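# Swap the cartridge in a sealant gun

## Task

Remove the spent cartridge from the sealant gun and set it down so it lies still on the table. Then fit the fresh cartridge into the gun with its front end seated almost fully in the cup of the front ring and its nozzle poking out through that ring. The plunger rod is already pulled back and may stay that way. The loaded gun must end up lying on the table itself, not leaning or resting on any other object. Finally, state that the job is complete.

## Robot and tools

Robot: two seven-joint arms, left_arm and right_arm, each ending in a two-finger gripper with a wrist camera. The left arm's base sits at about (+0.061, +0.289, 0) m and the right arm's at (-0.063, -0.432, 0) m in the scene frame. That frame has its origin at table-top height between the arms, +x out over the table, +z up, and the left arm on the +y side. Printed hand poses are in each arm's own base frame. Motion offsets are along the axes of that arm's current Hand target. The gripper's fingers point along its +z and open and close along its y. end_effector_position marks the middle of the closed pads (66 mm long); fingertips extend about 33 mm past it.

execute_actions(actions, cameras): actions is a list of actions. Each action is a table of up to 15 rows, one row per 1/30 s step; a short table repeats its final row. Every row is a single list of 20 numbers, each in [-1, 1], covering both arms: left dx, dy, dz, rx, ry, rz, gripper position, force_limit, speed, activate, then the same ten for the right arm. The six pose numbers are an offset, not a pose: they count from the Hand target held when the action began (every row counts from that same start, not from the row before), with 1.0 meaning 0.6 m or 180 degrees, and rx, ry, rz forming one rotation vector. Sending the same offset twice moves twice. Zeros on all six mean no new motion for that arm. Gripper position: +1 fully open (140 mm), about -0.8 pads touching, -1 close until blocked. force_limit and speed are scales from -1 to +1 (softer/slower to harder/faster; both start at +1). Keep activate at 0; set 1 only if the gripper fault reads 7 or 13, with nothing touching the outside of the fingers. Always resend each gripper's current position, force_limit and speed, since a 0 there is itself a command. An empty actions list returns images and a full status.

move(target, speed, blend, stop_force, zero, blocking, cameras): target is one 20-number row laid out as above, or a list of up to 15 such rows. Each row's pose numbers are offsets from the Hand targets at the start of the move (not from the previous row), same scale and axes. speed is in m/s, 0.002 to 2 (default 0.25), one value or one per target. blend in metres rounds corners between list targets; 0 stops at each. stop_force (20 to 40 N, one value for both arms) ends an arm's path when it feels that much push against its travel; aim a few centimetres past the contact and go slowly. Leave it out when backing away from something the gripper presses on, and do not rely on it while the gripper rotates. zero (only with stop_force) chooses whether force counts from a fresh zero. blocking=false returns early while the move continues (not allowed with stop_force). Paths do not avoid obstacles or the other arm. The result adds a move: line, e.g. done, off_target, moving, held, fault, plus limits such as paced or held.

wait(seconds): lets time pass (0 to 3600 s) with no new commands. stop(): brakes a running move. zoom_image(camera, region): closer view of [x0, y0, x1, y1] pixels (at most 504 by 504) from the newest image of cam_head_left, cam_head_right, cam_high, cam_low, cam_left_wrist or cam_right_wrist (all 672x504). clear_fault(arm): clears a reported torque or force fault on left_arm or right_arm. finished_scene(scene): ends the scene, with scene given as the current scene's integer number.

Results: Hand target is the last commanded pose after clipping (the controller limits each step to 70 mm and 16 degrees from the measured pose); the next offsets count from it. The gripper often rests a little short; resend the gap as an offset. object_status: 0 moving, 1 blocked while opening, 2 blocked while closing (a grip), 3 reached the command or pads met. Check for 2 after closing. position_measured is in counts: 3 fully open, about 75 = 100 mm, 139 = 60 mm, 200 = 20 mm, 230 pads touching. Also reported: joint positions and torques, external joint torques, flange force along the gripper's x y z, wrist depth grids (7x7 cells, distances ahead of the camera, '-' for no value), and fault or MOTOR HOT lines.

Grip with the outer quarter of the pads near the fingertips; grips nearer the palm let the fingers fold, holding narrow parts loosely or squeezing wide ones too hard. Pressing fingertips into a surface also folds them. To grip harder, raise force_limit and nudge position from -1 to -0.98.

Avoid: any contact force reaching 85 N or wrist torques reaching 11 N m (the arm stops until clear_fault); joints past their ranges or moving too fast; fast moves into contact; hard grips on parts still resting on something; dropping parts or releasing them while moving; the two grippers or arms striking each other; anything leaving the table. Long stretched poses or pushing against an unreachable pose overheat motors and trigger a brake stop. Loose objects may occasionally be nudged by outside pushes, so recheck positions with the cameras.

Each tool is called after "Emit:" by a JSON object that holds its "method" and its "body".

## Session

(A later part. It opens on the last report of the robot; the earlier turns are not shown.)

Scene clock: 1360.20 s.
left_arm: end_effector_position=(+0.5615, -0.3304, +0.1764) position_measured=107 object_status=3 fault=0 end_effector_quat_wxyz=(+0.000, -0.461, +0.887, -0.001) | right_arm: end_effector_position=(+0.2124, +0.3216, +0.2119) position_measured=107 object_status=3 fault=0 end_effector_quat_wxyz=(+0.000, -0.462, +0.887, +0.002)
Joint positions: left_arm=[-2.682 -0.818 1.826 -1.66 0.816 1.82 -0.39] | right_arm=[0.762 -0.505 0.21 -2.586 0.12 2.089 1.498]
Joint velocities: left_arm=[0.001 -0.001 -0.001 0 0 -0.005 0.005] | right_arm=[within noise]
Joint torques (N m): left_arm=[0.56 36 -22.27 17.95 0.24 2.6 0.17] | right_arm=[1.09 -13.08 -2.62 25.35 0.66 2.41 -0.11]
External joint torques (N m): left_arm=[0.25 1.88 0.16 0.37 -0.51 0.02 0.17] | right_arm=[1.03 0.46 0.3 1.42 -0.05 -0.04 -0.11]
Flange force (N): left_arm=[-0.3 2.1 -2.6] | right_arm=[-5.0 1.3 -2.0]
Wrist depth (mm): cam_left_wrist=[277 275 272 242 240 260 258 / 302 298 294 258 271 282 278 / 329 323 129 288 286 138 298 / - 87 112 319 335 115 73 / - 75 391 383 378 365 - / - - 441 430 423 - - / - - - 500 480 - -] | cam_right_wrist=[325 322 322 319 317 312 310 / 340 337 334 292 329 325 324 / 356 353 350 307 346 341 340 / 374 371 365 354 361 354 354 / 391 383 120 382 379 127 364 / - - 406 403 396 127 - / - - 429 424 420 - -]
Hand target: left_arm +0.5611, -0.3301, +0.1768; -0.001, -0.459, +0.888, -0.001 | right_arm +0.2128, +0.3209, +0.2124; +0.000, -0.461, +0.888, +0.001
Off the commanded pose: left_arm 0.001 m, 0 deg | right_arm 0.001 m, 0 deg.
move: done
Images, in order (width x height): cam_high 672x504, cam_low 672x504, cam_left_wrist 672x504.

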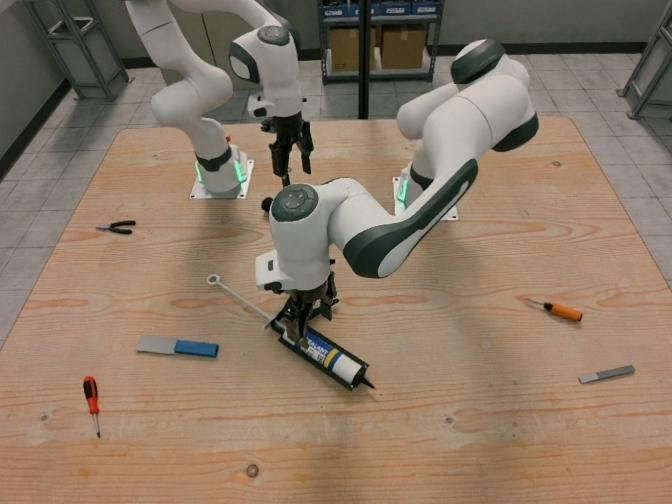

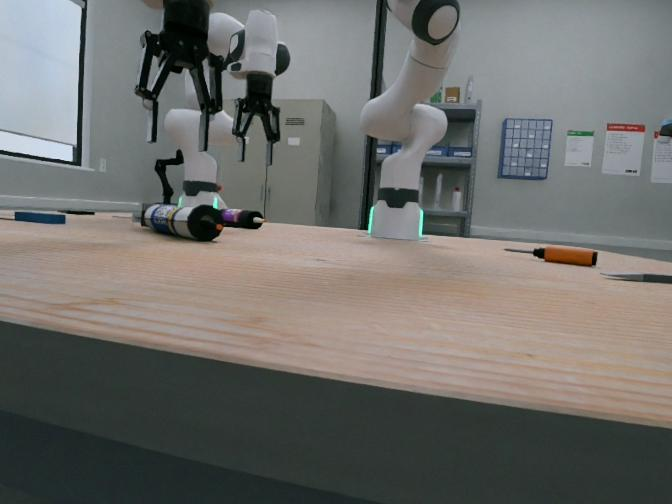

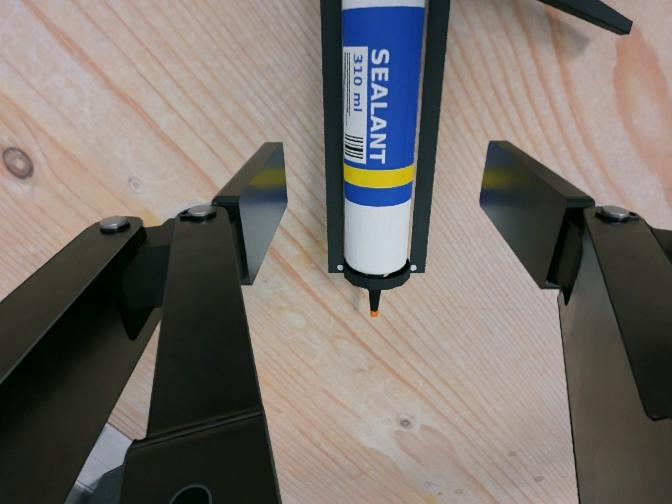

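Emit:
{"method": "move", "body": {"target": [0.08,0.05,-0.18,0,0,0,0.175,-0.3,-1,0,0,0,0,0,0,0,0.175,-0.3,-0.7,0], "speed": 0.2, "cameras": ["cam_left_wrist","cam_high"]}}

Emit:
{"method": "zoom_image", "body": {"camera": "cam_high", "region": [200, 250, 400, 400]}}

Scene clock: 1407.57 s.
left_arm: end_effector_position=(+0.5093, -0.3528, +0.2847) position_measured=107 object_status=3 fault=0 end_effector_quat_wxyz=(-0.001, -0.456, +0.890, -0.002) | right_arm: end_effector_position=(+0.2124, +0.3216, +0.2119) position_measured=107 object_status=3 fault=0 end_effector_quat_wxyz=(+0.000, -0.462, +0.887, +0.002)
Joint positions: left_arm=[-2.627 -0.677 1.654 -1.624 0.675 1.668 -0.401] | right_arm=[0.762 -0.505 0.21 -2.586 0.12 2.089 1.498]
Joint velocities: left_arm=[0 0 -0.001 0 -0.001 -0.005 -0.001] | right_arm=[within noise]
Joint torques (N m): left_arm=[0.52 30.18 -18.94 19.18 0.17 2.61 -0.1] | right_arm=[1.12 -13.12 -2.65 25.31 0.69 2.4 -0.09]
External joint torques (N m): left_arm=[0.47 2.84 0.98 0.03 -0.58 0.01 -0.1] | right_arm=[1.15 0.38 0.37 1.39 -0.02 -0.06 -0.09]
Flange force (N): left_arm=[0.4 3.2 -1.6] | right_arm=[-4.6 1.6 -2.1]
Wrist depth (mm): cam_left_wrist=[380 371 367 345 350 353 346 / 408 405 398 361 387 382 376 / 448 435 129 389 421 138 403 / - 87 112 452 462 115 73 / - 75 528 515 512 484 - / - - 589 583 569 - - / - - - 668 648 - -] | cam_right_wrist=[327 322 320 281 315 312 311 / 340 338 334 293 330 326 323 / 356 353 348 305 344 340 341 / 373 372 364 320 359 353 354 / 392 382 120 382 378 128 365 / - - 401 404 395 127 - / - - 428 428 420 - -]
Hand target: left_arm +0.5091, -0.3517, +0.2850; -0.001, -0.459, +0.888, -0.001 | right_arm +0.2128, +0.3209, +0.2124; +0.000, -0.461, +0.888, +0.001
Off the commanded pose: left_arm 0.001 m, 0 deg | right_arm 0.001 m, 0 deg.
move: done
Images, in order (width x height): cam_high 672x504, cam_left_wrist 672x504.

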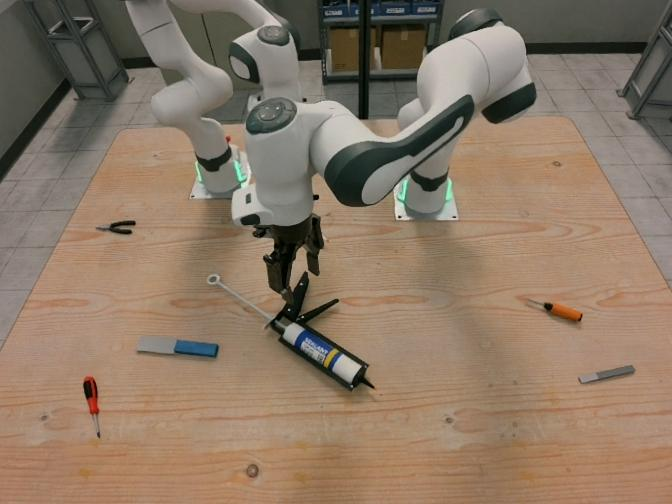

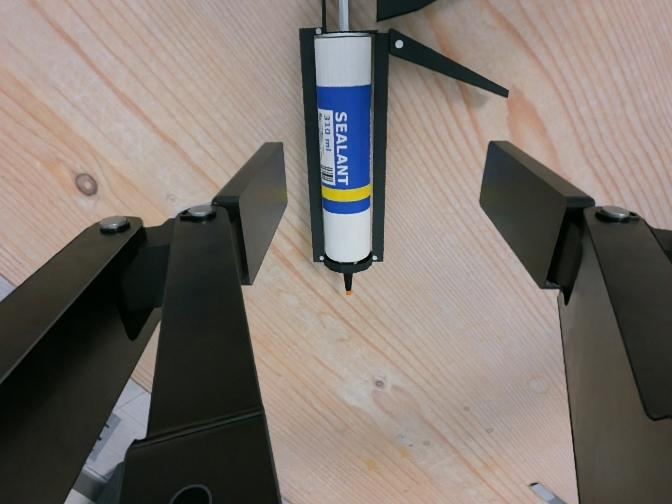

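Scaled by 2.520.

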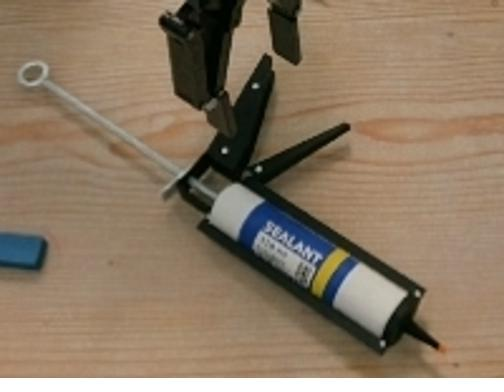

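Emit:
{"method": "zoom_image", "body": {"camera": "cam_left_wrist", "region": [300, 220, 400, 310]}}

Emit:
{"method": "zoom_image", "body": {"camera": "cam_left_wrist", "region": [280, 0, 540, 150]}}

Scaled by 5.040.

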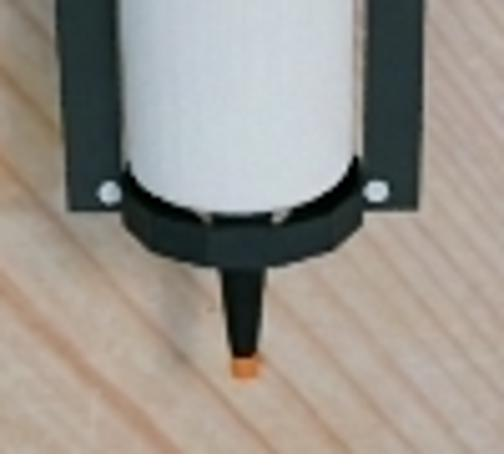

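Scaled by 1.938.

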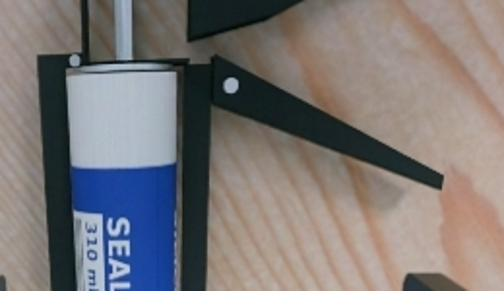

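Emit:
{"method": "move", "body": {"target": [-0.09,-0.05,0.1,0,0,0,0.175,-0.3,-1,0,0,0,0,0,0,0,0.175,-0.3,-0.7,0], "speed": 0.2}}

Emit:
{"method": "move", "body": {"target": [0,0,0,0,0,0,0.175,-0.3,-1,0,-0.28,-0.38,0,0,0,0.4517,0.3,-0.3,-0.7,0], "speed": 0.3, "cameras": ["cam_right_wrist","cam_high"]}}

Scene clock: 1483.23 s.
left_arm: end_effector_position=(+0.5638, -0.3239, +0.2242) position_measured=107 object_status=3 fault=0 end_effector_quat_wxyz=(-0.002, -0.463, +0.887, +0.001) | right_arm: end_effector_position=(+0.2124, +0.3216, +0.2119) position_measured=107 object_status=3 fault=0 end_effector_quat_wxyz=(+0.000, -0.462, +0.887, +0.002)
Joint positions: left_arm=[-2.671 -0.782 1.779 -1.587 0.769 1.727 -0.354] | right_arm=[0.762 -0.505 0.21 -2.586 0.12 2.089 1.498]
Joint velocities: left_arm=[0 -0.001 0 0 0.002 0.001 0.007] | right_arm=[within noise]
Joint torques (N m): left_arm=[-0.3 35.13 -21.33 18.34 1.2 2.9 0.14] | right_arm=[1.12 -13.07 -2.64 25.3 0.68 2.39 -0.12]
External joint torques (N m): left_arm=[-0.4 1.57 0.44 0.41 0.46 0.33 0.14] | right_arm=[1.03 0.4 0.25 1.46 -0.03 -0.04 -0.12]
Flange force (N): left_arm=[0.4 -2.3 -0.7] | right_arm=[-4.9 1.3 -2.2]
Wrist depth (mm): cam_left_wrist=[321 317 314 282 293 301 298 / 349 345 339 309 319 327 321 / 381 374 129 357 348 137 345 / - 87 112 400 394 115 73 / - 75 453 446 436 421 - / - - 503 501 490 - - / - - - 566 555 - -] | cam_right_wrist=[326 324 321 313 316 314 311 / 341 337 335 292 330 328 323 / 355 354 351 305 344 343 339 / 372 370 365 355 360 354 353 / 389 382 120 384 381 127 365 / - - 406 402 398 127 - / - - 426 424 416 - -]
Hand target: left_arm +0.5647, -0.3251, +0.2248; -0.001, -0.459, +0.888, -0.001 | right_arm +0.2128, +0.3209, +0.2124; +0.000, -0.461, +0.888, +0.001
Off the commanded pose: left_arm 0.002 m, 0 deg | right_arm 0.001 m, 0 deg.
move: done

Scene clock: 1487.13 s.
left_arm: end_effector_position=(+0.5639, -0.3240, +0.2242) position_measured=107 object_status=3 fault=0 end_effector_quat_wxyz=(-0.002, -0.462, +0.887, +0.001) | right_arm: end_effector_position=(+0.4961, +0.3276, +0.2124) position_measured=91 object_status=3 fault=0 end_effector_quat_wxyz=(+0.000, +0.225, +0.974, +0.002)
Joint positions: left_arm=[-2.671 -0.782 1.779 -1.587 0.769 1.727 -0.352] | right_arm=[0.383 0.146 0.209 -1.905 -0.03 2.051 2.628]
Joint velocities: left_arm=[within noise] | right_arm=[0 -0.001 -0.001 -0.001 -0.001 0 0.007]
Joint torques (N m): left_arm=[-0.4 35.41 -21.05 18.32 1.09 2.91 0.24] | right_arm=[2.01 -34.6 0.82 25.57 0.65 2.41 0.1]
External joint torques (N m): left_arm=[-0.49 1.86 0.69 0.39 0.35 0.33 0.24] | right_arm=[1.85 1.39 -0.45 1.43 -0.17 -0.06 0.1]
Flange force (N): left_arm=[0.4 -2.7 -0.9] | right_arm=[-3.9 10.0 -1.0]
Wrist depth (mm): cam_left_wrist=[322 318 315 282 295 301 297 / 349 346 339 309 320 324 324 / 384 374 129 352 348 138 347 / - 87 113 403 397 115 73 / - 75 452 445 435 424 - / - - 505 501 494 - - / - - - 569 555 - -] | cam_right_wrist=[327 325 322 319 315 311 310 / 342 338 337 332 331 326 322 / 359 355 352 345 341 337 338 / 375 370 361 359 345 353 351 / 391 379 123 375 361 128 359 / - - 407 402 397 393 - / - - 433 421 416 416 -]
Hand target: left_arm +0.5647, -0.3251, +0.2248; -0.001, -0.459, +0.888, -0.001 | right_arm +0.4960, +0.3272, +0.2123; +0.000, +0.229, +0.974, +0.000
Off the commanded pose: left_arm 0.001 m, 0 deg | right_arm 0.000 m, 0 deg.
move: done
Images, in order (width x height): cam_high 672x504, cam_right_wrist 672x504.

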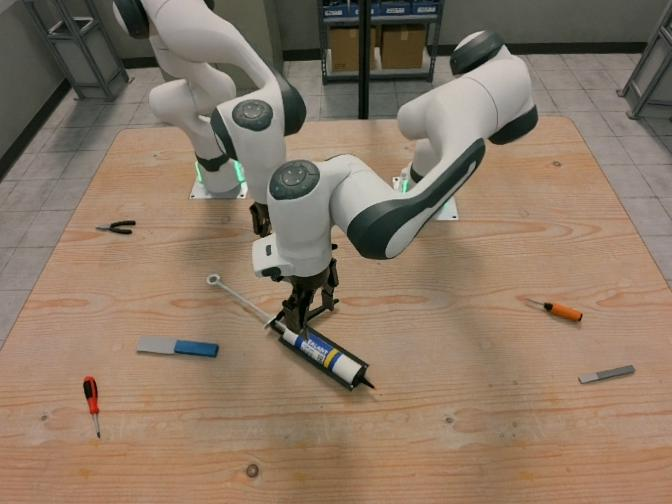

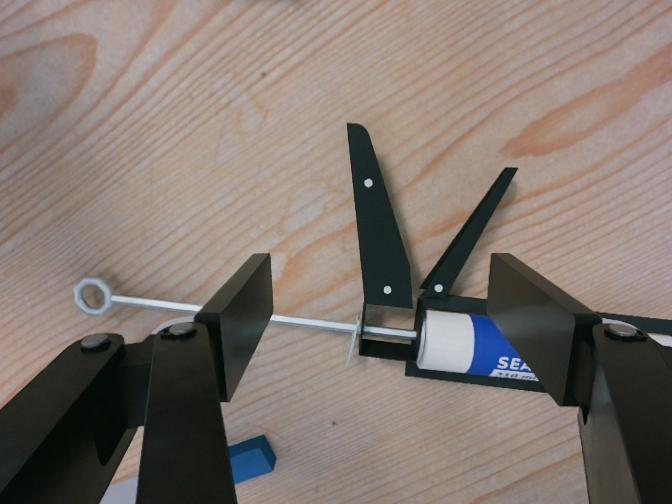

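Emit:
{"method": "move", "body": {"target": [0,0,0,0,0,0,0.175,-0.3,-1,0,0.0283,0,0.15,0,0,-0.0605,0.3,-0.3,-0.7,0], "speed": 0.15, "cameras": ["cam_right_wrist"]}}

Scene clock: 1532.17 s.
left_arm: end_effector_position=(+0.5639, -0.3240, +0.2242) position_measured=107 object_status=3 fault=0 end_effector_quat_wxyz=(-0.002, -0.462, +0.887, +0.001) | right_arm: end_effector_position=(+0.4797, +0.3351, +0.1218) position_measured=91 object_status=3 fault=0 end_effector_quat_wxyz=(-0.002, +0.141, +0.990, +0.000)
Joint positions: left_arm=[-2.671 -0.782 1.779 -1.587 0.769 1.727 -0.352] | right_arm=[0.379 0.229 0.238 -2.042 -0.066 2.26 2.507]
Joint torques (N m): left_arm=[-0.39 35.3 -21.04 18.32 1.11 2.91 0.2] | right_arm=[1.16 -36.12 2.48 23.16 0.59 2.73 -0.33]
External joint torques (N m): left_arm=[-0.55 1.67 0.72 0.34 0.36 0.34 0.2] | right_arm=[0.91 0.87 0.31 0.5 -0.11 0.27 -0.33]
Flange force (N): left_arm=[0.5 -3.1 -0.6] | right_arm=[-2.2 3.7 1.5]
Wrist depth (mm): cam_left_wrist=[320 319 315 283 295 302 297 / 348 344 338 309 319 325 320 / 385 376 129 354 348 138 344 / - 87 113 401 398 115 73 / - 75 453 447 441 424 - / - - 505 502 495 - - / - - - 572 555 - -] | cam_right_wrist=[243 240 237 235 232 230 227 / 253 250 248 244 242 239 237 / 265 262 258 253 251 251 248 / 278 274 267 266 262 258 259 / 287 283 123 277 271 129 265 / - - 299 289 258 263 - / - - 315 311 268 247 -]
Hand target: left_arm +0.5647, -0.3251, +0.2248; -0.001, -0.459, +0.888, -0.001 | right_arm +0.4807, +0.3348, +0.1223; +0.000, +0.135, +0.991, +0.000
Off the commanded pose: left_arm 0.001 m, 0 deg | right_arm 0.001 m, 1 deg.
move: done

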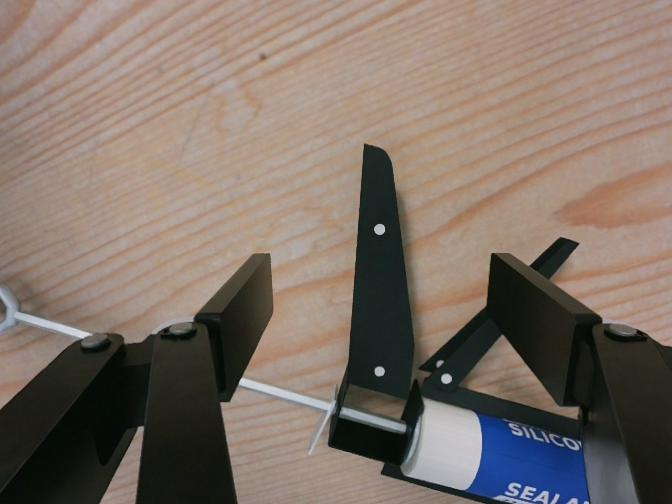

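Emit:
{"method": "move", "body": {"target": [0,0,0,0,0,0,0.175,-0.3,-1,0,0,0.001,0.13,0,0,0,0.3,-0.3,-0.7,0], "speed": 0.12, "cameras": ["cam_right_wrist","cam_high"]}}

Scene clock: 1548.73 s.
left_arm: end_effector_position=(+0.5639, -0.3240, +0.2242) position_measured=107 object_status=3 fault=0 end_effector_quat_wxyz=(-0.002, -0.462, +0.887, +0.001) | right_arm: end_effector_position=(+0.4794, +0.3343, +0.0436) position_measured=91 object_status=3 fault=0 end_effector_quat_wxyz=(-0.003, +0.132, +0.991, -0.001)
Joint positions: left_arm=[-2.671 -0.782 1.779 -1.587 0.769 1.727 -0.352] | right_arm=[0.397 0.359 0.215 -2.084 -0.111 2.428 2.519]
Joint velocities: left_arm=[within noise] | right_arm=[0 0 -0.002 -0.002 0 0.005 0.002]
Joint torques (N m): left_arm=[-0.37 35.37 -21.04 18.25 1.12 2.91 0.23] | right_arm=[2.26 -38.23 2.74 21.64 0.59 2.81 0.18]
External joint torques (N m): left_arm=[-0.24 1.72 0.87 0.37 0.38 0.32 0.23] | right_arm=[2.18 0.84 -0.1 1.04 0 0.38 0.18]
Flange force (N): left_arm=[0.1 -2.2 -0.5] | right_arm=[-1.8 7.0 2.8]
Wrist depth (mm): cam_left_wrist=[321 316 313 284 294 301 297 / 349 344 338 310 319 325 322 / 380 374 129 346 348 138 347 / - 87 112 398 395 115 73 / - 75 449 443 436 423 - / - - 505 500 493 - - / - - - 569 555 - -] | cam_right_wrist=[168 167 164 163 160 158 157 / 175 174 171 170 167 166 164 / 183 181 179 176 173 173 171 / 192 190 187 185 179 179 177 / 200 196 123 192 187 128 167 / - - 206 201 166 186 - / - - 214 202 173 174 -]
Hand target: left_arm +0.5647, -0.3251, +0.2248; -0.001, -0.459, +0.888, -0.001 | right_arm +0.4809, +0.3355, +0.0443; +0.000, +0.135, +0.991, +0.000
Off the commanded pose: left_arm 0.001 m, 0 deg | right_arm 0.002 m, 0 deg.
move: done
Images, in order (width x height): cam_high 672x504, cam_right_wrist 672x504.

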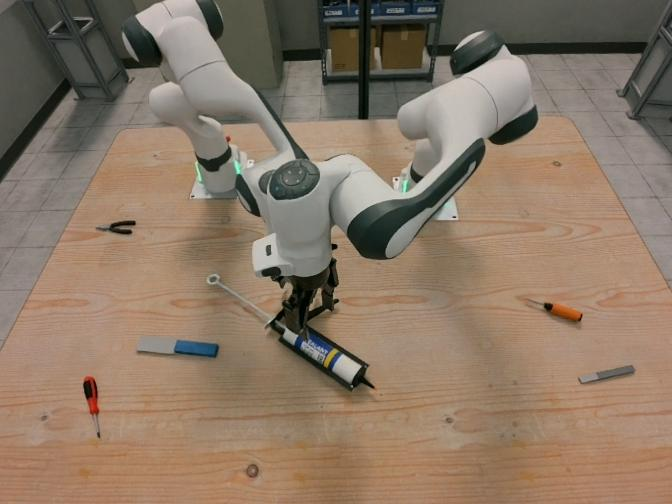

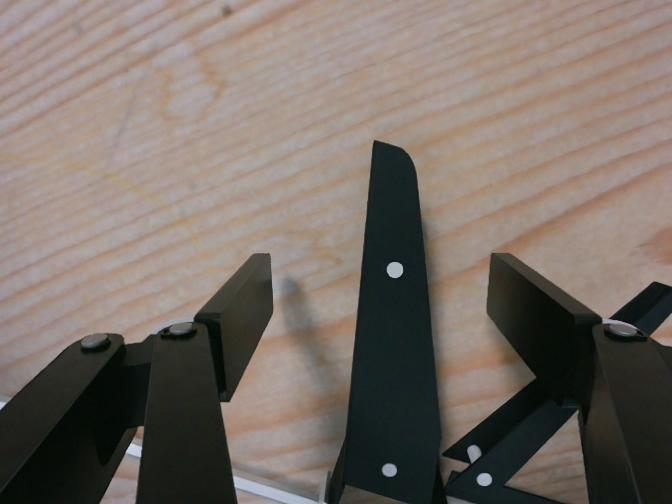

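Emit:
{"method": "move", "body": {"target": [[0,0,0,0,0,0,0.175,-0.3,-1,0,0,0.0085,0,0,0,0,0.3,-0.3,-0.7,0],[0,0,0,0,0,0,0.175,-0.3,-1,0,0,0.0085,0,0,0,0,-1,-0.4,-1,0]], "speed": 0.1, "cameras": ["cam_right_wrist","cam_left_wrist"]}}

Scene clock: 1560.90 s.
left_arm: end_effector_position=(+0.5639, -0.3240, +0.2242) position_measured=107 object_status=3 fault=0 end_effector_quat_wxyz=(-0.002, -0.462, +0.887, +0.001) | right_arm: end_effector_position=(+0.4824, +0.3396, +0.0443) position_measured=188 object_status=0 fault=0 end_effector_quat_wxyz=(+0.000, +0.132, +0.991, +0.000)
Joint positions: left_arm=[-2.671 -0.782 1.779 -1.587 0.769 1.727 -0.352] | right_arm=[0.412 0.368 0.206 -2.069 -0.111 2.426 2.525]
Joint torques (N m): left_arm=[-0.4 35.38 -21.05 18.29 1.09 2.92 0.21] | right_arm=[2.1 -37.51 2.72 21.99 0.69 2.8 0.12]
External joint torques (N m): left_arm=[-0.49 1.72 0.77 0.31 0.35 0.33 0.21] | right_arm=[1.94 1.95 -0.16 1.27 0.1 0.35 0.12]
Flange force (N): left_arm=[0.4 -2.7 -0.5] | right_arm=[-4.4 9.4 4.6]
Wrist depth (mm): cam_left_wrist=[320 317 313 282 295 302 299 / 348 345 338 309 319 326 323 / 382 374 129 349 348 138 344 / - 86 112 400 396 115 73 / - 75 445 444 435 421 - / - - 508 503 490 - - / - - - 567 550 - -] | cam_right_wrist=[168 167 164 163 161 158 157 / 175 174 171 169 168 166 164 / 183 181 179 175 174 174 172 / 192 190 188 154 180 181 178 / 202 199 194 159 155 101 184 / 210 - - 165 163 - - / - - - 173 171 - -]
Hand target: left_arm +0.5647, -0.3251, +0.2248; -0.001, -0.459, +0.888, -0.001 | right_arm +0.4822, +0.3404, +0.0443; +0.000, +0.135, +0.991, +0.000
Off the commanded pose: left_arm 0.001 m, 0 deg | right_arm 0.001 m, 0 deg.
move: done
Images, in order (width x height): cam_left_wrist 672x504, cam_right_wrist 672x504.

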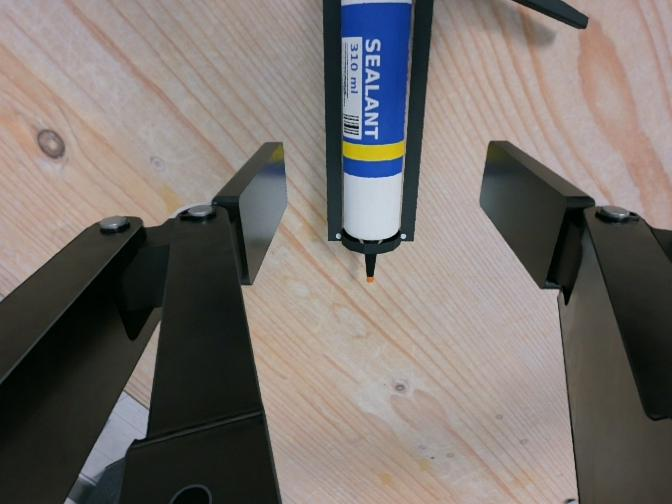

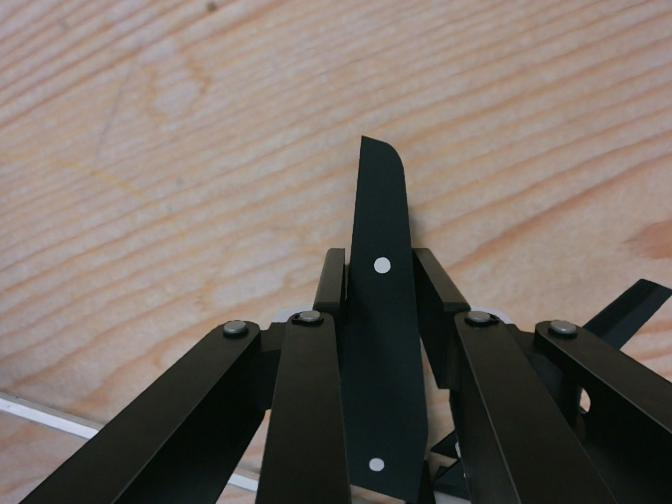

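Emit:
{"method": "move", "body": {"target": [0.0117,0.0035,0.2625,0,0,0.0069,0.175,-0.3,-1,0,0,0,0,0,0,0,-1,-0.4,-1,0], "speed": 0.12, "cameras": ["cam_left_wrist","cam_low"]}}

Emit:
{"method": "zoom_image", "body": {"camera": "cam_left_wrist", "region": [290, 300, 450, 440]}}

Emit:
{"method": "zoom_image", "body": {"camera": "cam_low", "region": [130, 160, 250, 250]}}

Scene clock: 1602.40 s.
left_arm: end_effector_position=(+0.5574, -0.3296, +0.0669) position_measured=107 object_status=3 fault=0 end_effector_quat_wxyz=(-0.003, -0.448, +0.894, +0.000) | right_arm: end_effector_position=(+0.4824, +0.3396, +0.0443) position_measured=188 object_status=2 fault=0 end_effector_quat_wxyz=(+0.000, +0.132, +0.991, +0.000)
Joint positions: left_arm=[-2.723 -0.93 1.957 -1.752 0.941 1.987 -0.423] | right_arm=[0.412 0.368 0.206 -2.069 -0.111 2.426 2.525]
Joint velocities: left_arm=[0 0 0.001 0 0 0.004 -0.006] | right_arm=[within noise]
Joint torques (N m): left_arm=[-0.46 39.65 -22.8 15.71 1.18 2.92 -0.03] | right_arm=[2.09 -37.55 2.71 21.93 0.69 2.8 0.05]
External joint torques (N m): left_arm=[-0.54 2.82 1.25 0.22 0.5 0.34 -0.03] | right_arm=[1.99 1.94 -0.12 1.21 0.1 0.36 0.05]
Flange force (N): left_arm=[0.9 0.6 0.0] | right_arm=[-4.2 9.2 4.6]
Wrist depth (mm): cam_left_wrist=[178 176 174 132 132 167 166 / 194 192 189 145 146 181 179 / 212 207 129 158 161 138 193 / - 87 112 174 183 115 73 / - - 251 203 206 235 - / - - 281 273 272 262 - / - - - 318 312 - -] | cam_right_wrist=[168 167 164 162 160 159 157 / 175 174 172 169 168 166 164 / 183 181 179 176 173 174 172 / 192 190 188 154 180 181 178 / 203 199 193 158 155 101 184 / 211 - - 165 164 - - / - - - 173 171 - -]
Hand target: left_arm +0.5586, -0.3300, +0.0673; -0.001, -0.450, +0.893, -0.001 | right_arm +0.4822, +0.3404, +0.0443; +0.000, +0.135, +0.991, +0.000
Off the commanded pose: left_arm 0.001 m, 0 deg | right_arm 0.001 m, 0 deg.
move: done
Images, in order (width x height): cam_low 672x504, cam_left_wrist 672x504.

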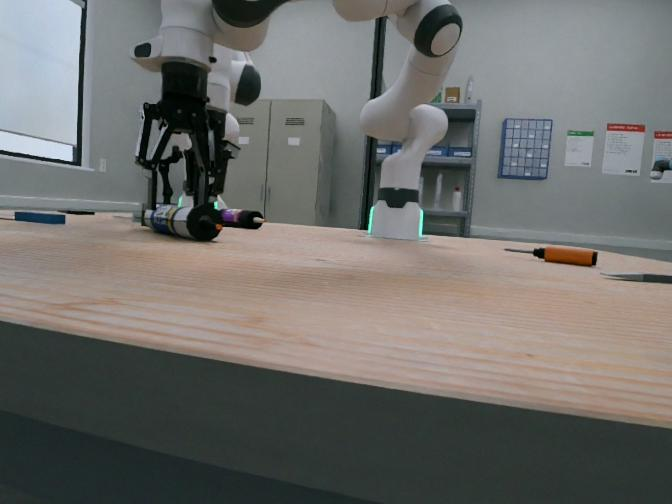

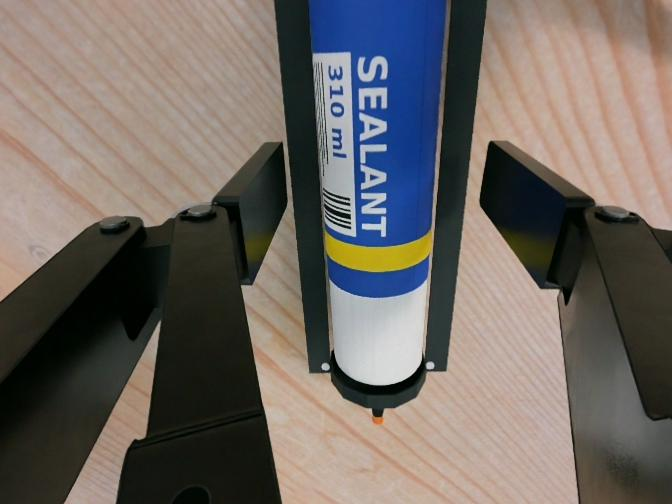

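Scaled by 3.150.

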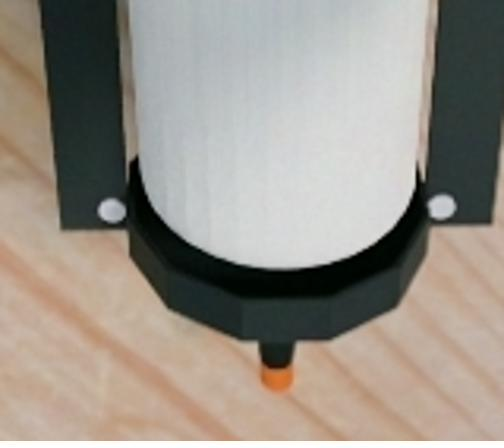

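Scaled by 4.200.

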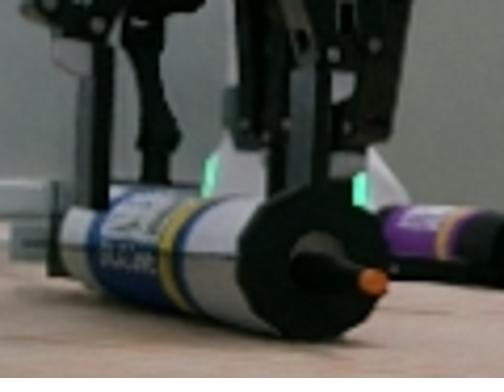

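Emit:
{"method": "zoom_image", "body": {"camera": "cam_left_wrist", "region": [325, 345, 435, 425]}}

Emit:
{"method": "move", "body": {"target": [[0,-0.0033,0.0033,0,0,-0.0042,0.175,-0.3,-1,0,0,0,0,0,0,0,-1,-0.4,-1,0],[0,-0.0033,0.0033,0,0,-0.0042,-1,0,-1,0,0,0,0,0,0,0,-1,-0.4,-1,0]], "speed": 0.1, "cameras": ["cam_left_wrist","cam_low"]}}

Emit:
{"method": "zoom_image", "body": {"camera": "cam_left_wrist", "region": [325, 345, 435, 425]}}

Emit:
{"method": "zoom_image", "body": {"camera": "cam_low", "region": [130, 160, 250, 250]}}

Scaled by 4.582.

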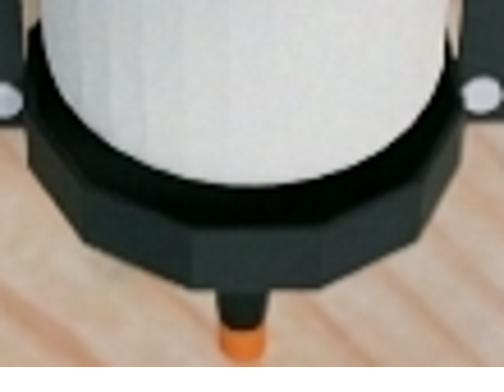

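Scene clock: 1629.97 s.
left_arm: end_effector_position=(+0.5596, -0.3307, +0.0655) position_measured=168 object_status=0 fault=0 end_effector_quat_wxyz=(-0.002, -0.454, +0.891, +0.000) | right_arm: end_effector_position=(+0.4824, +0.3396, +0.0443) position_measured=188 object_status=2 fault=0 end_effector_quat_wxyz=(+0.000, +0.132, +0.991, +0.000)
Joint positions: left_arm=[-2.733 -0.93 1.966 -1.745 0.941 1.99 -0.436] | right_arm=[0.412 0.368 0.206 -2.069 -0.111 2.426 2.525]
Joint torques (N m): left_arm=[-0.32 39.03 -22.04 15.89 0.78 3.18 -0.13] | right_arm=[2.12 -37.61 2.72 21.94 0.69 2.81 0.04]
External joint torques (N m): left_arm=[-0.36 1.77 1.98 0.33 0.09 0.59 -0.14] | right_arm=[2.03 2.13 -0.11 1.07 0.1 0.34 0.04]
Flange force (N): left_arm=[0.6 -1.3 1.9] | right_arm=[-4.2 9.2 4.9]
Wrist depth (mm): cam_left_wrist=[177 175 173 134 130 165 164 / 192 191 188 146 142 180 178 / 211 207 202 149 147 192 192 / 228 77 83 167 163 79 83 / - 64 - 189 192 - - / - 61 - 214 216 - - / - - - 315 309 - -] | cam_right_wrist=[169 167 165 163 161 159 157 / 175 174 172 170 168 166 164 / 183 181 180 175 173 174 172 / 192 190 188 155 179 181 178 / 202 199 194 158 155 101 185 / 211 - - 165 164 - - / - - - 172 171 - -]
Hand target: left_arm +0.5602, -0.3312, +0.0654; -0.001, -0.456, +0.890, -0.001 | right_arm +0.4822, +0.3404, +0.0443; +0.000, +0.135, +0.991, +0.000
Off the commanded pose: left_arm 0.001 m, 0 deg | right_arm 0.001 m, 0 deg.
move: done
Images, in order (width x height): cam_low 672x504, cam_left_wrist 672x504.

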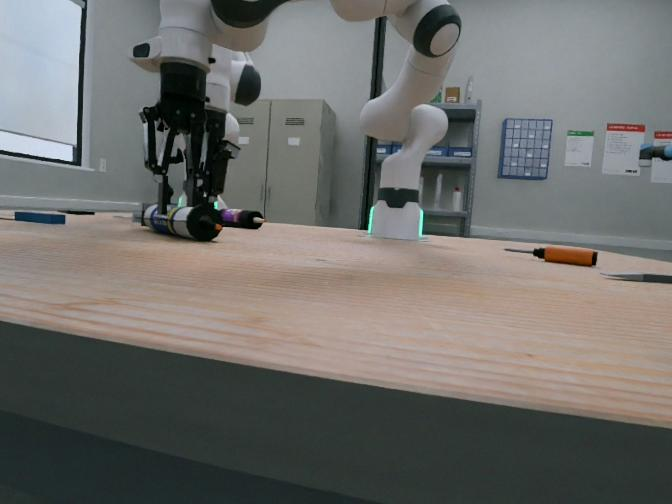

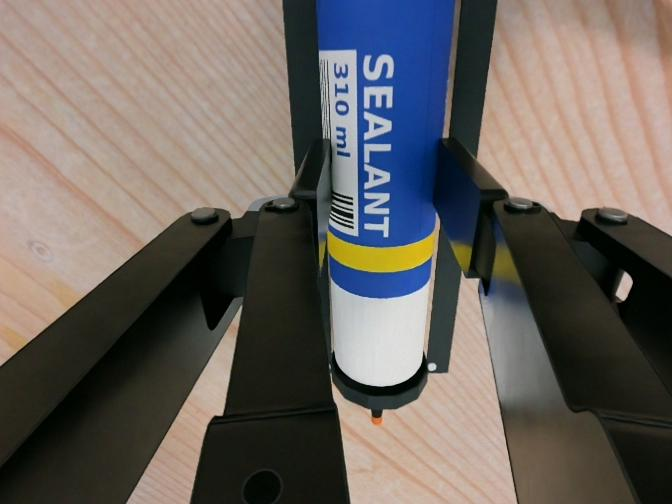

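Scaled by 4.582.

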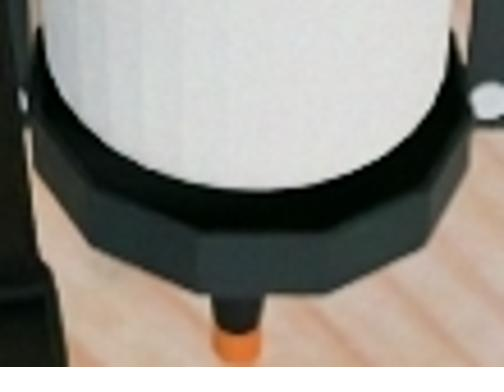

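Scaled by 4.200.

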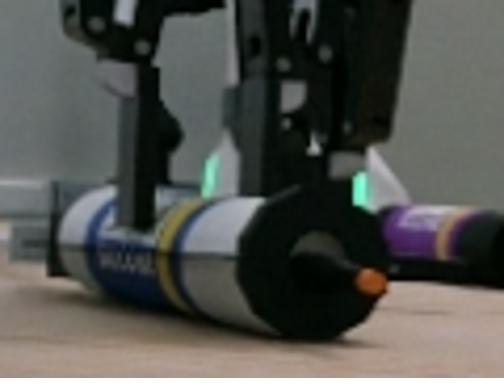

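Emit:
{"method": "move", "body": {"target": [0,0,-0.0045,0,0,0,-1,0,-1,0,0,0,0,0,0,0,-1,-0.4,-1,0], "speed": 0.03, "cameras": ["cam_left_wrist","cam_low"]}}

Emit:
{"method": "zoom_image", "body": {"camera": "cam_left_wrist", "region": [325, 345, 435, 425]}}

Emit:
{"method": "zoom_image", "body": {"camera": "cam_low", "region": [130, 160, 250, 250]}}

Scene clock: 1648.57 s.
left_arm: end_effector_position=(+0.5664, -0.3368, +0.0817) position_measured=232 object_status=0 fault=0 end_effector_quat_wxyz=(+0.007, -0.454, +0.891, -0.010) | right_arm: end_effector_position=(+0.4867, +0.3374, +0.0454) position_measured=188 object_status=2 fault=0 end_effector_quat_wxyz=(+0.002, +0.138, +0.990, +0.001)
Joint positions: left_arm=[-2.732 -0.912 1.951 -1.736 0.936 1.992 -0.436] | right_arm=[0.411 0.368 0.2 -2.066 -0.111 2.429 2.53]
Joint torques (N m): left_arm=[-0.4 31.13 -14.34 10.79 0.47 2.27 -0.04] | right_arm=[4.01 -38.11 5.67 20.06 1.1 1.75 -0.27]
External joint torques (N m): left_arm=[-0.55 -5.8 9.41 -5.24 -0.26 -0.37 -0.04] | right_arm=[3.78 1.46 2.8 -0.66 0.5 -0.71 -0.27]
Flange force (N): left_arm=[0.9 -1.0 21.2] | right_arm=[2.6 5.5 1.0]
Wrist depth (mm): cam_left_wrist=[195 192 189 148 145 177 175 / 213 209 206 163 159 193 190 / 233 229 224 175 167 209 206 / 259 249 76 70 - 84 220 / - - 72 - - - 60 / - - - - - - 61 / - - - - - - -] | cam_right_wrist=[168 166 165 163 162 160 158 / 175 174 172 170 169 167 165 / 183 182 180 177 174 175 173 / 193 191 189 184 181 182 180 / 203 199 194 158 155 188 186 / 212 - - 166 164 - - / - - - 173 172 - -]
Hand target: left_arm +0.5602, -0.3312, +0.0681; -0.001, -0.456, +0.890, -0.001 | right_arm +0.4822, +0.3404, +0.0443; +0.000, +0.135, +0.991, +0.000
Off the commanded pose: left_arm 0.016 m, 1 deg | right_arm 0.005 m, 0 deg.
move: off_target (left_arm)
Images, in order (width x height): cam_low 672x504, cam_left_wrist 672x504.

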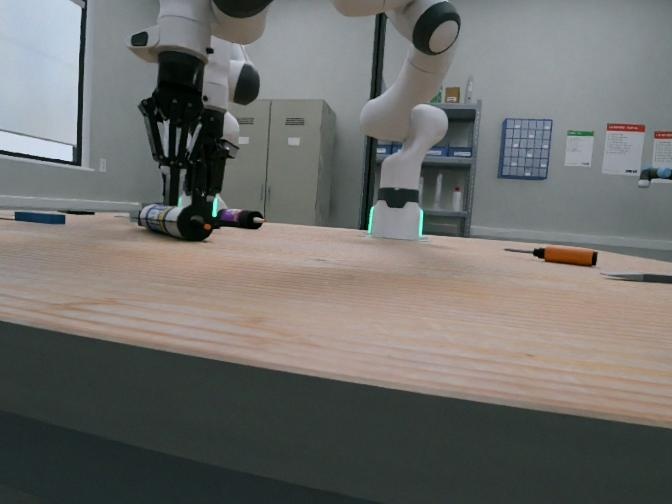

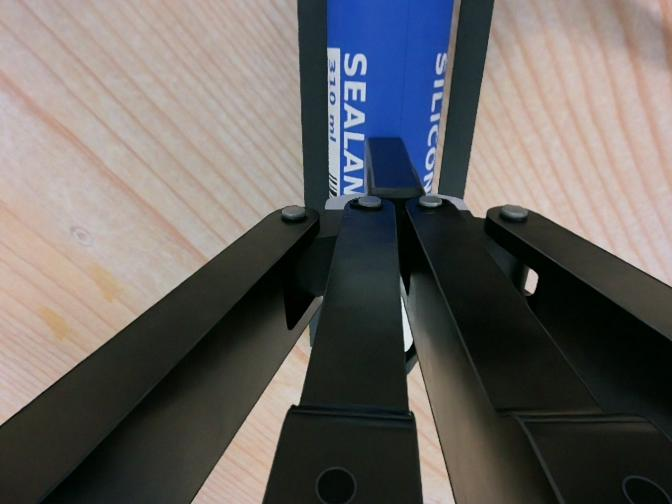

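Scaled by 4.582.

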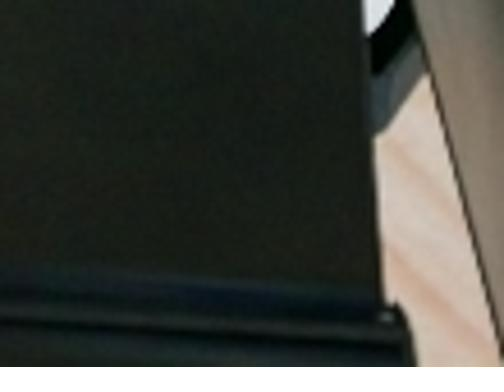

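Scaled by 4.200.

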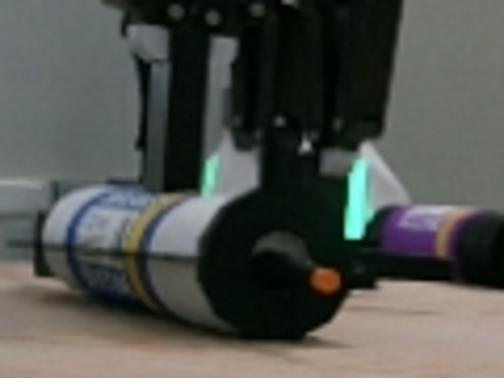

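Emit:
{"method": "move", "body": {"target": [[0,0,-0.12,0,0,0,-1,0,-1,0,0,0,0,0,0,0,-1,-0.4,-1,0],[0,0,-0.12,0,0,0,0.175,-0.3,-0.7,0,0,0,0,0,0,0,-1,-0.4,-1,0]], "speed": 0.1, "cameras": ["cam_left_wrist","cam_right_wrist","cam_low"]}}

Emit:
{"method": "zoom_image", "body": {"camera": "cam_low", "region": [120, 160, 240, 250]}}

Scene clock: 1658.83 s.
left_arm: end_effector_position=(+0.5605, -0.3312, +0.1396) position_measured=107 object_status=0 fault=0 end_effector_quat_wxyz=(+0.000, -0.457, +0.890, -0.001) | right_arm: end_effector_position=(+0.4841, +0.3388, +0.0443) position_measured=188 object_status=2 fault=0 end_effector_quat_wxyz=(+0.001, +0.136, +0.991, +0.001)
Joint positions: left_arm=[-2.693 -0.852 1.867 -1.701 0.856 1.88 -0.403] | right_arm=[0.412 0.369 0.203 -2.067 -0.111 2.428 2.53]
Joint torques (N m): left_arm=[0.62 36.95 -22.84 17.36 0.26 2.54 0.21] | right_arm=[2.23 -38.92 4.07 21.85 0.82 2.59 -0.22]
External joint torques (N m): left_arm=[0.53 1.91 0.35 0.36 -0.47 -0.06 0.21] | right_arm=[1.97 0.71 1.13 1.1 0.23 0.13 -0.22]
Flange force (N): left_arm=[-0.8 2.6 -2.7] | right_arm=[-2.0 6.5 1.2]
Wrist depth (mm): cam_left_wrist=[244 241 239 207 209 229 226 / 266 262 259 220 229 248 244 / 292 286 129 241 248 137 262 / - 87 112 265 289 115 73 / - 75 342 340 332 323 - / - - 387 382 374 - - / - - - 435 425 - -] | cam_right_wrist=[168 166 164 162 161 159 157 / 174 173 171 170 168 166 164 / 183 182 180 174 174 173 172 / 192 191 188 155 180 181 178 / 203 199 193 158 155 101 184 / 210 - - 165 164 - - / - - - 172 171 - -]
Hand target: left_arm +0.5603, -0.3310, +0.1401; -0.001, -0.456, +0.890, -0.001 | right_arm +0.4822, +0.3404, +0.0443; +0.000, +0.135, +0.991, +0.000
Off the commanded pose: left_arm 0.001 m, 0 deg | right_arm 0.003 m, 0 deg.
move: done
Images, in order (width x height): cam_low 672x504, cam_left_wrist 672x504, cam_right_wrist 672x504.

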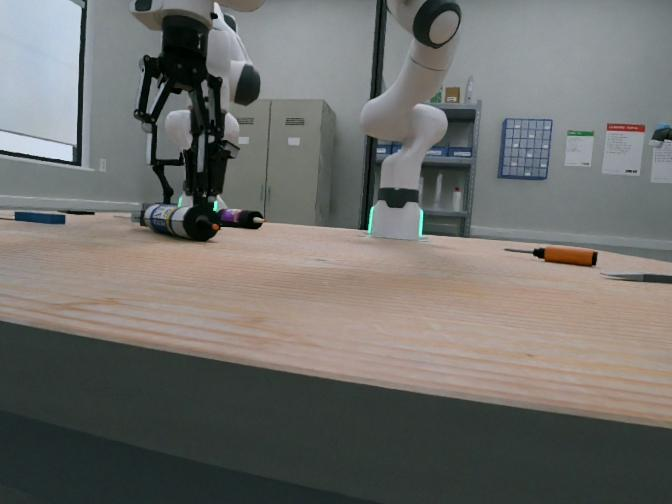

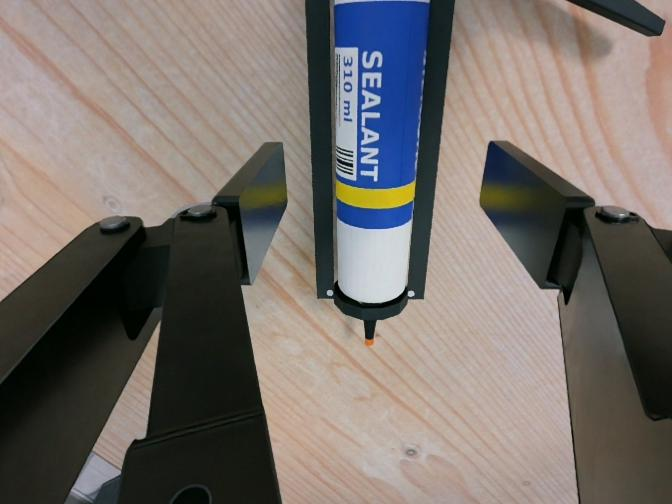

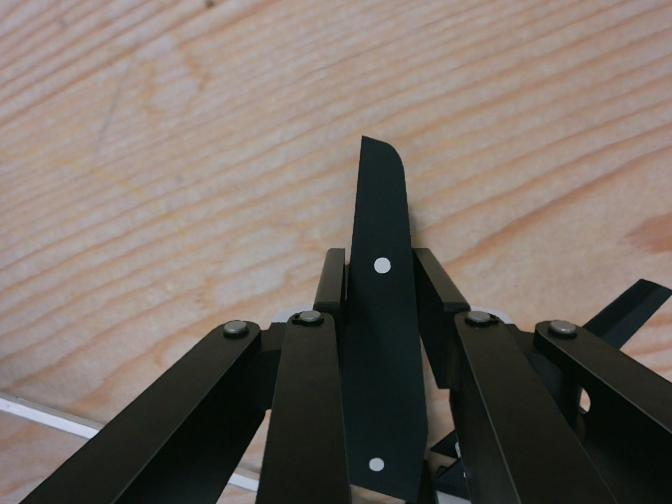

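Scaled by 4.200.

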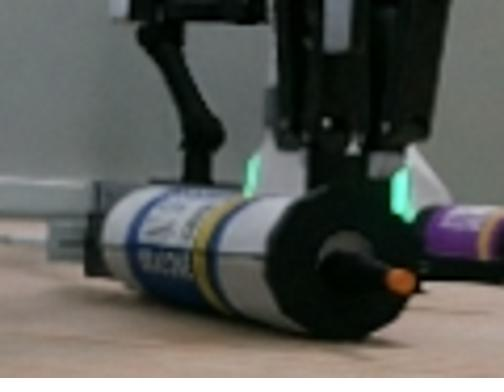

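Emit:
{"method": "zoom_image", "body": {"camera": "cam_low", "region": [135, 195, 225, 245]}}

Emit:
{"method": "zoom_image", "body": {"camera": "cam_left_wrist", "region": [305, 255, 435, 355]}}

Scaled by 5.600.

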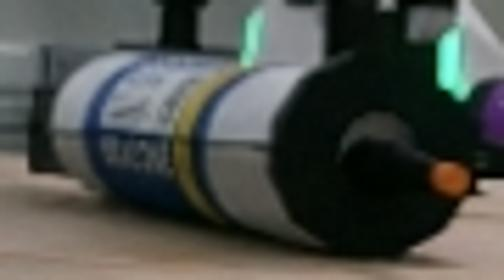

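Scaled by 3.877.

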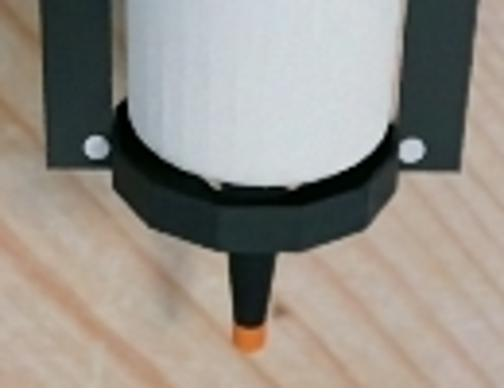

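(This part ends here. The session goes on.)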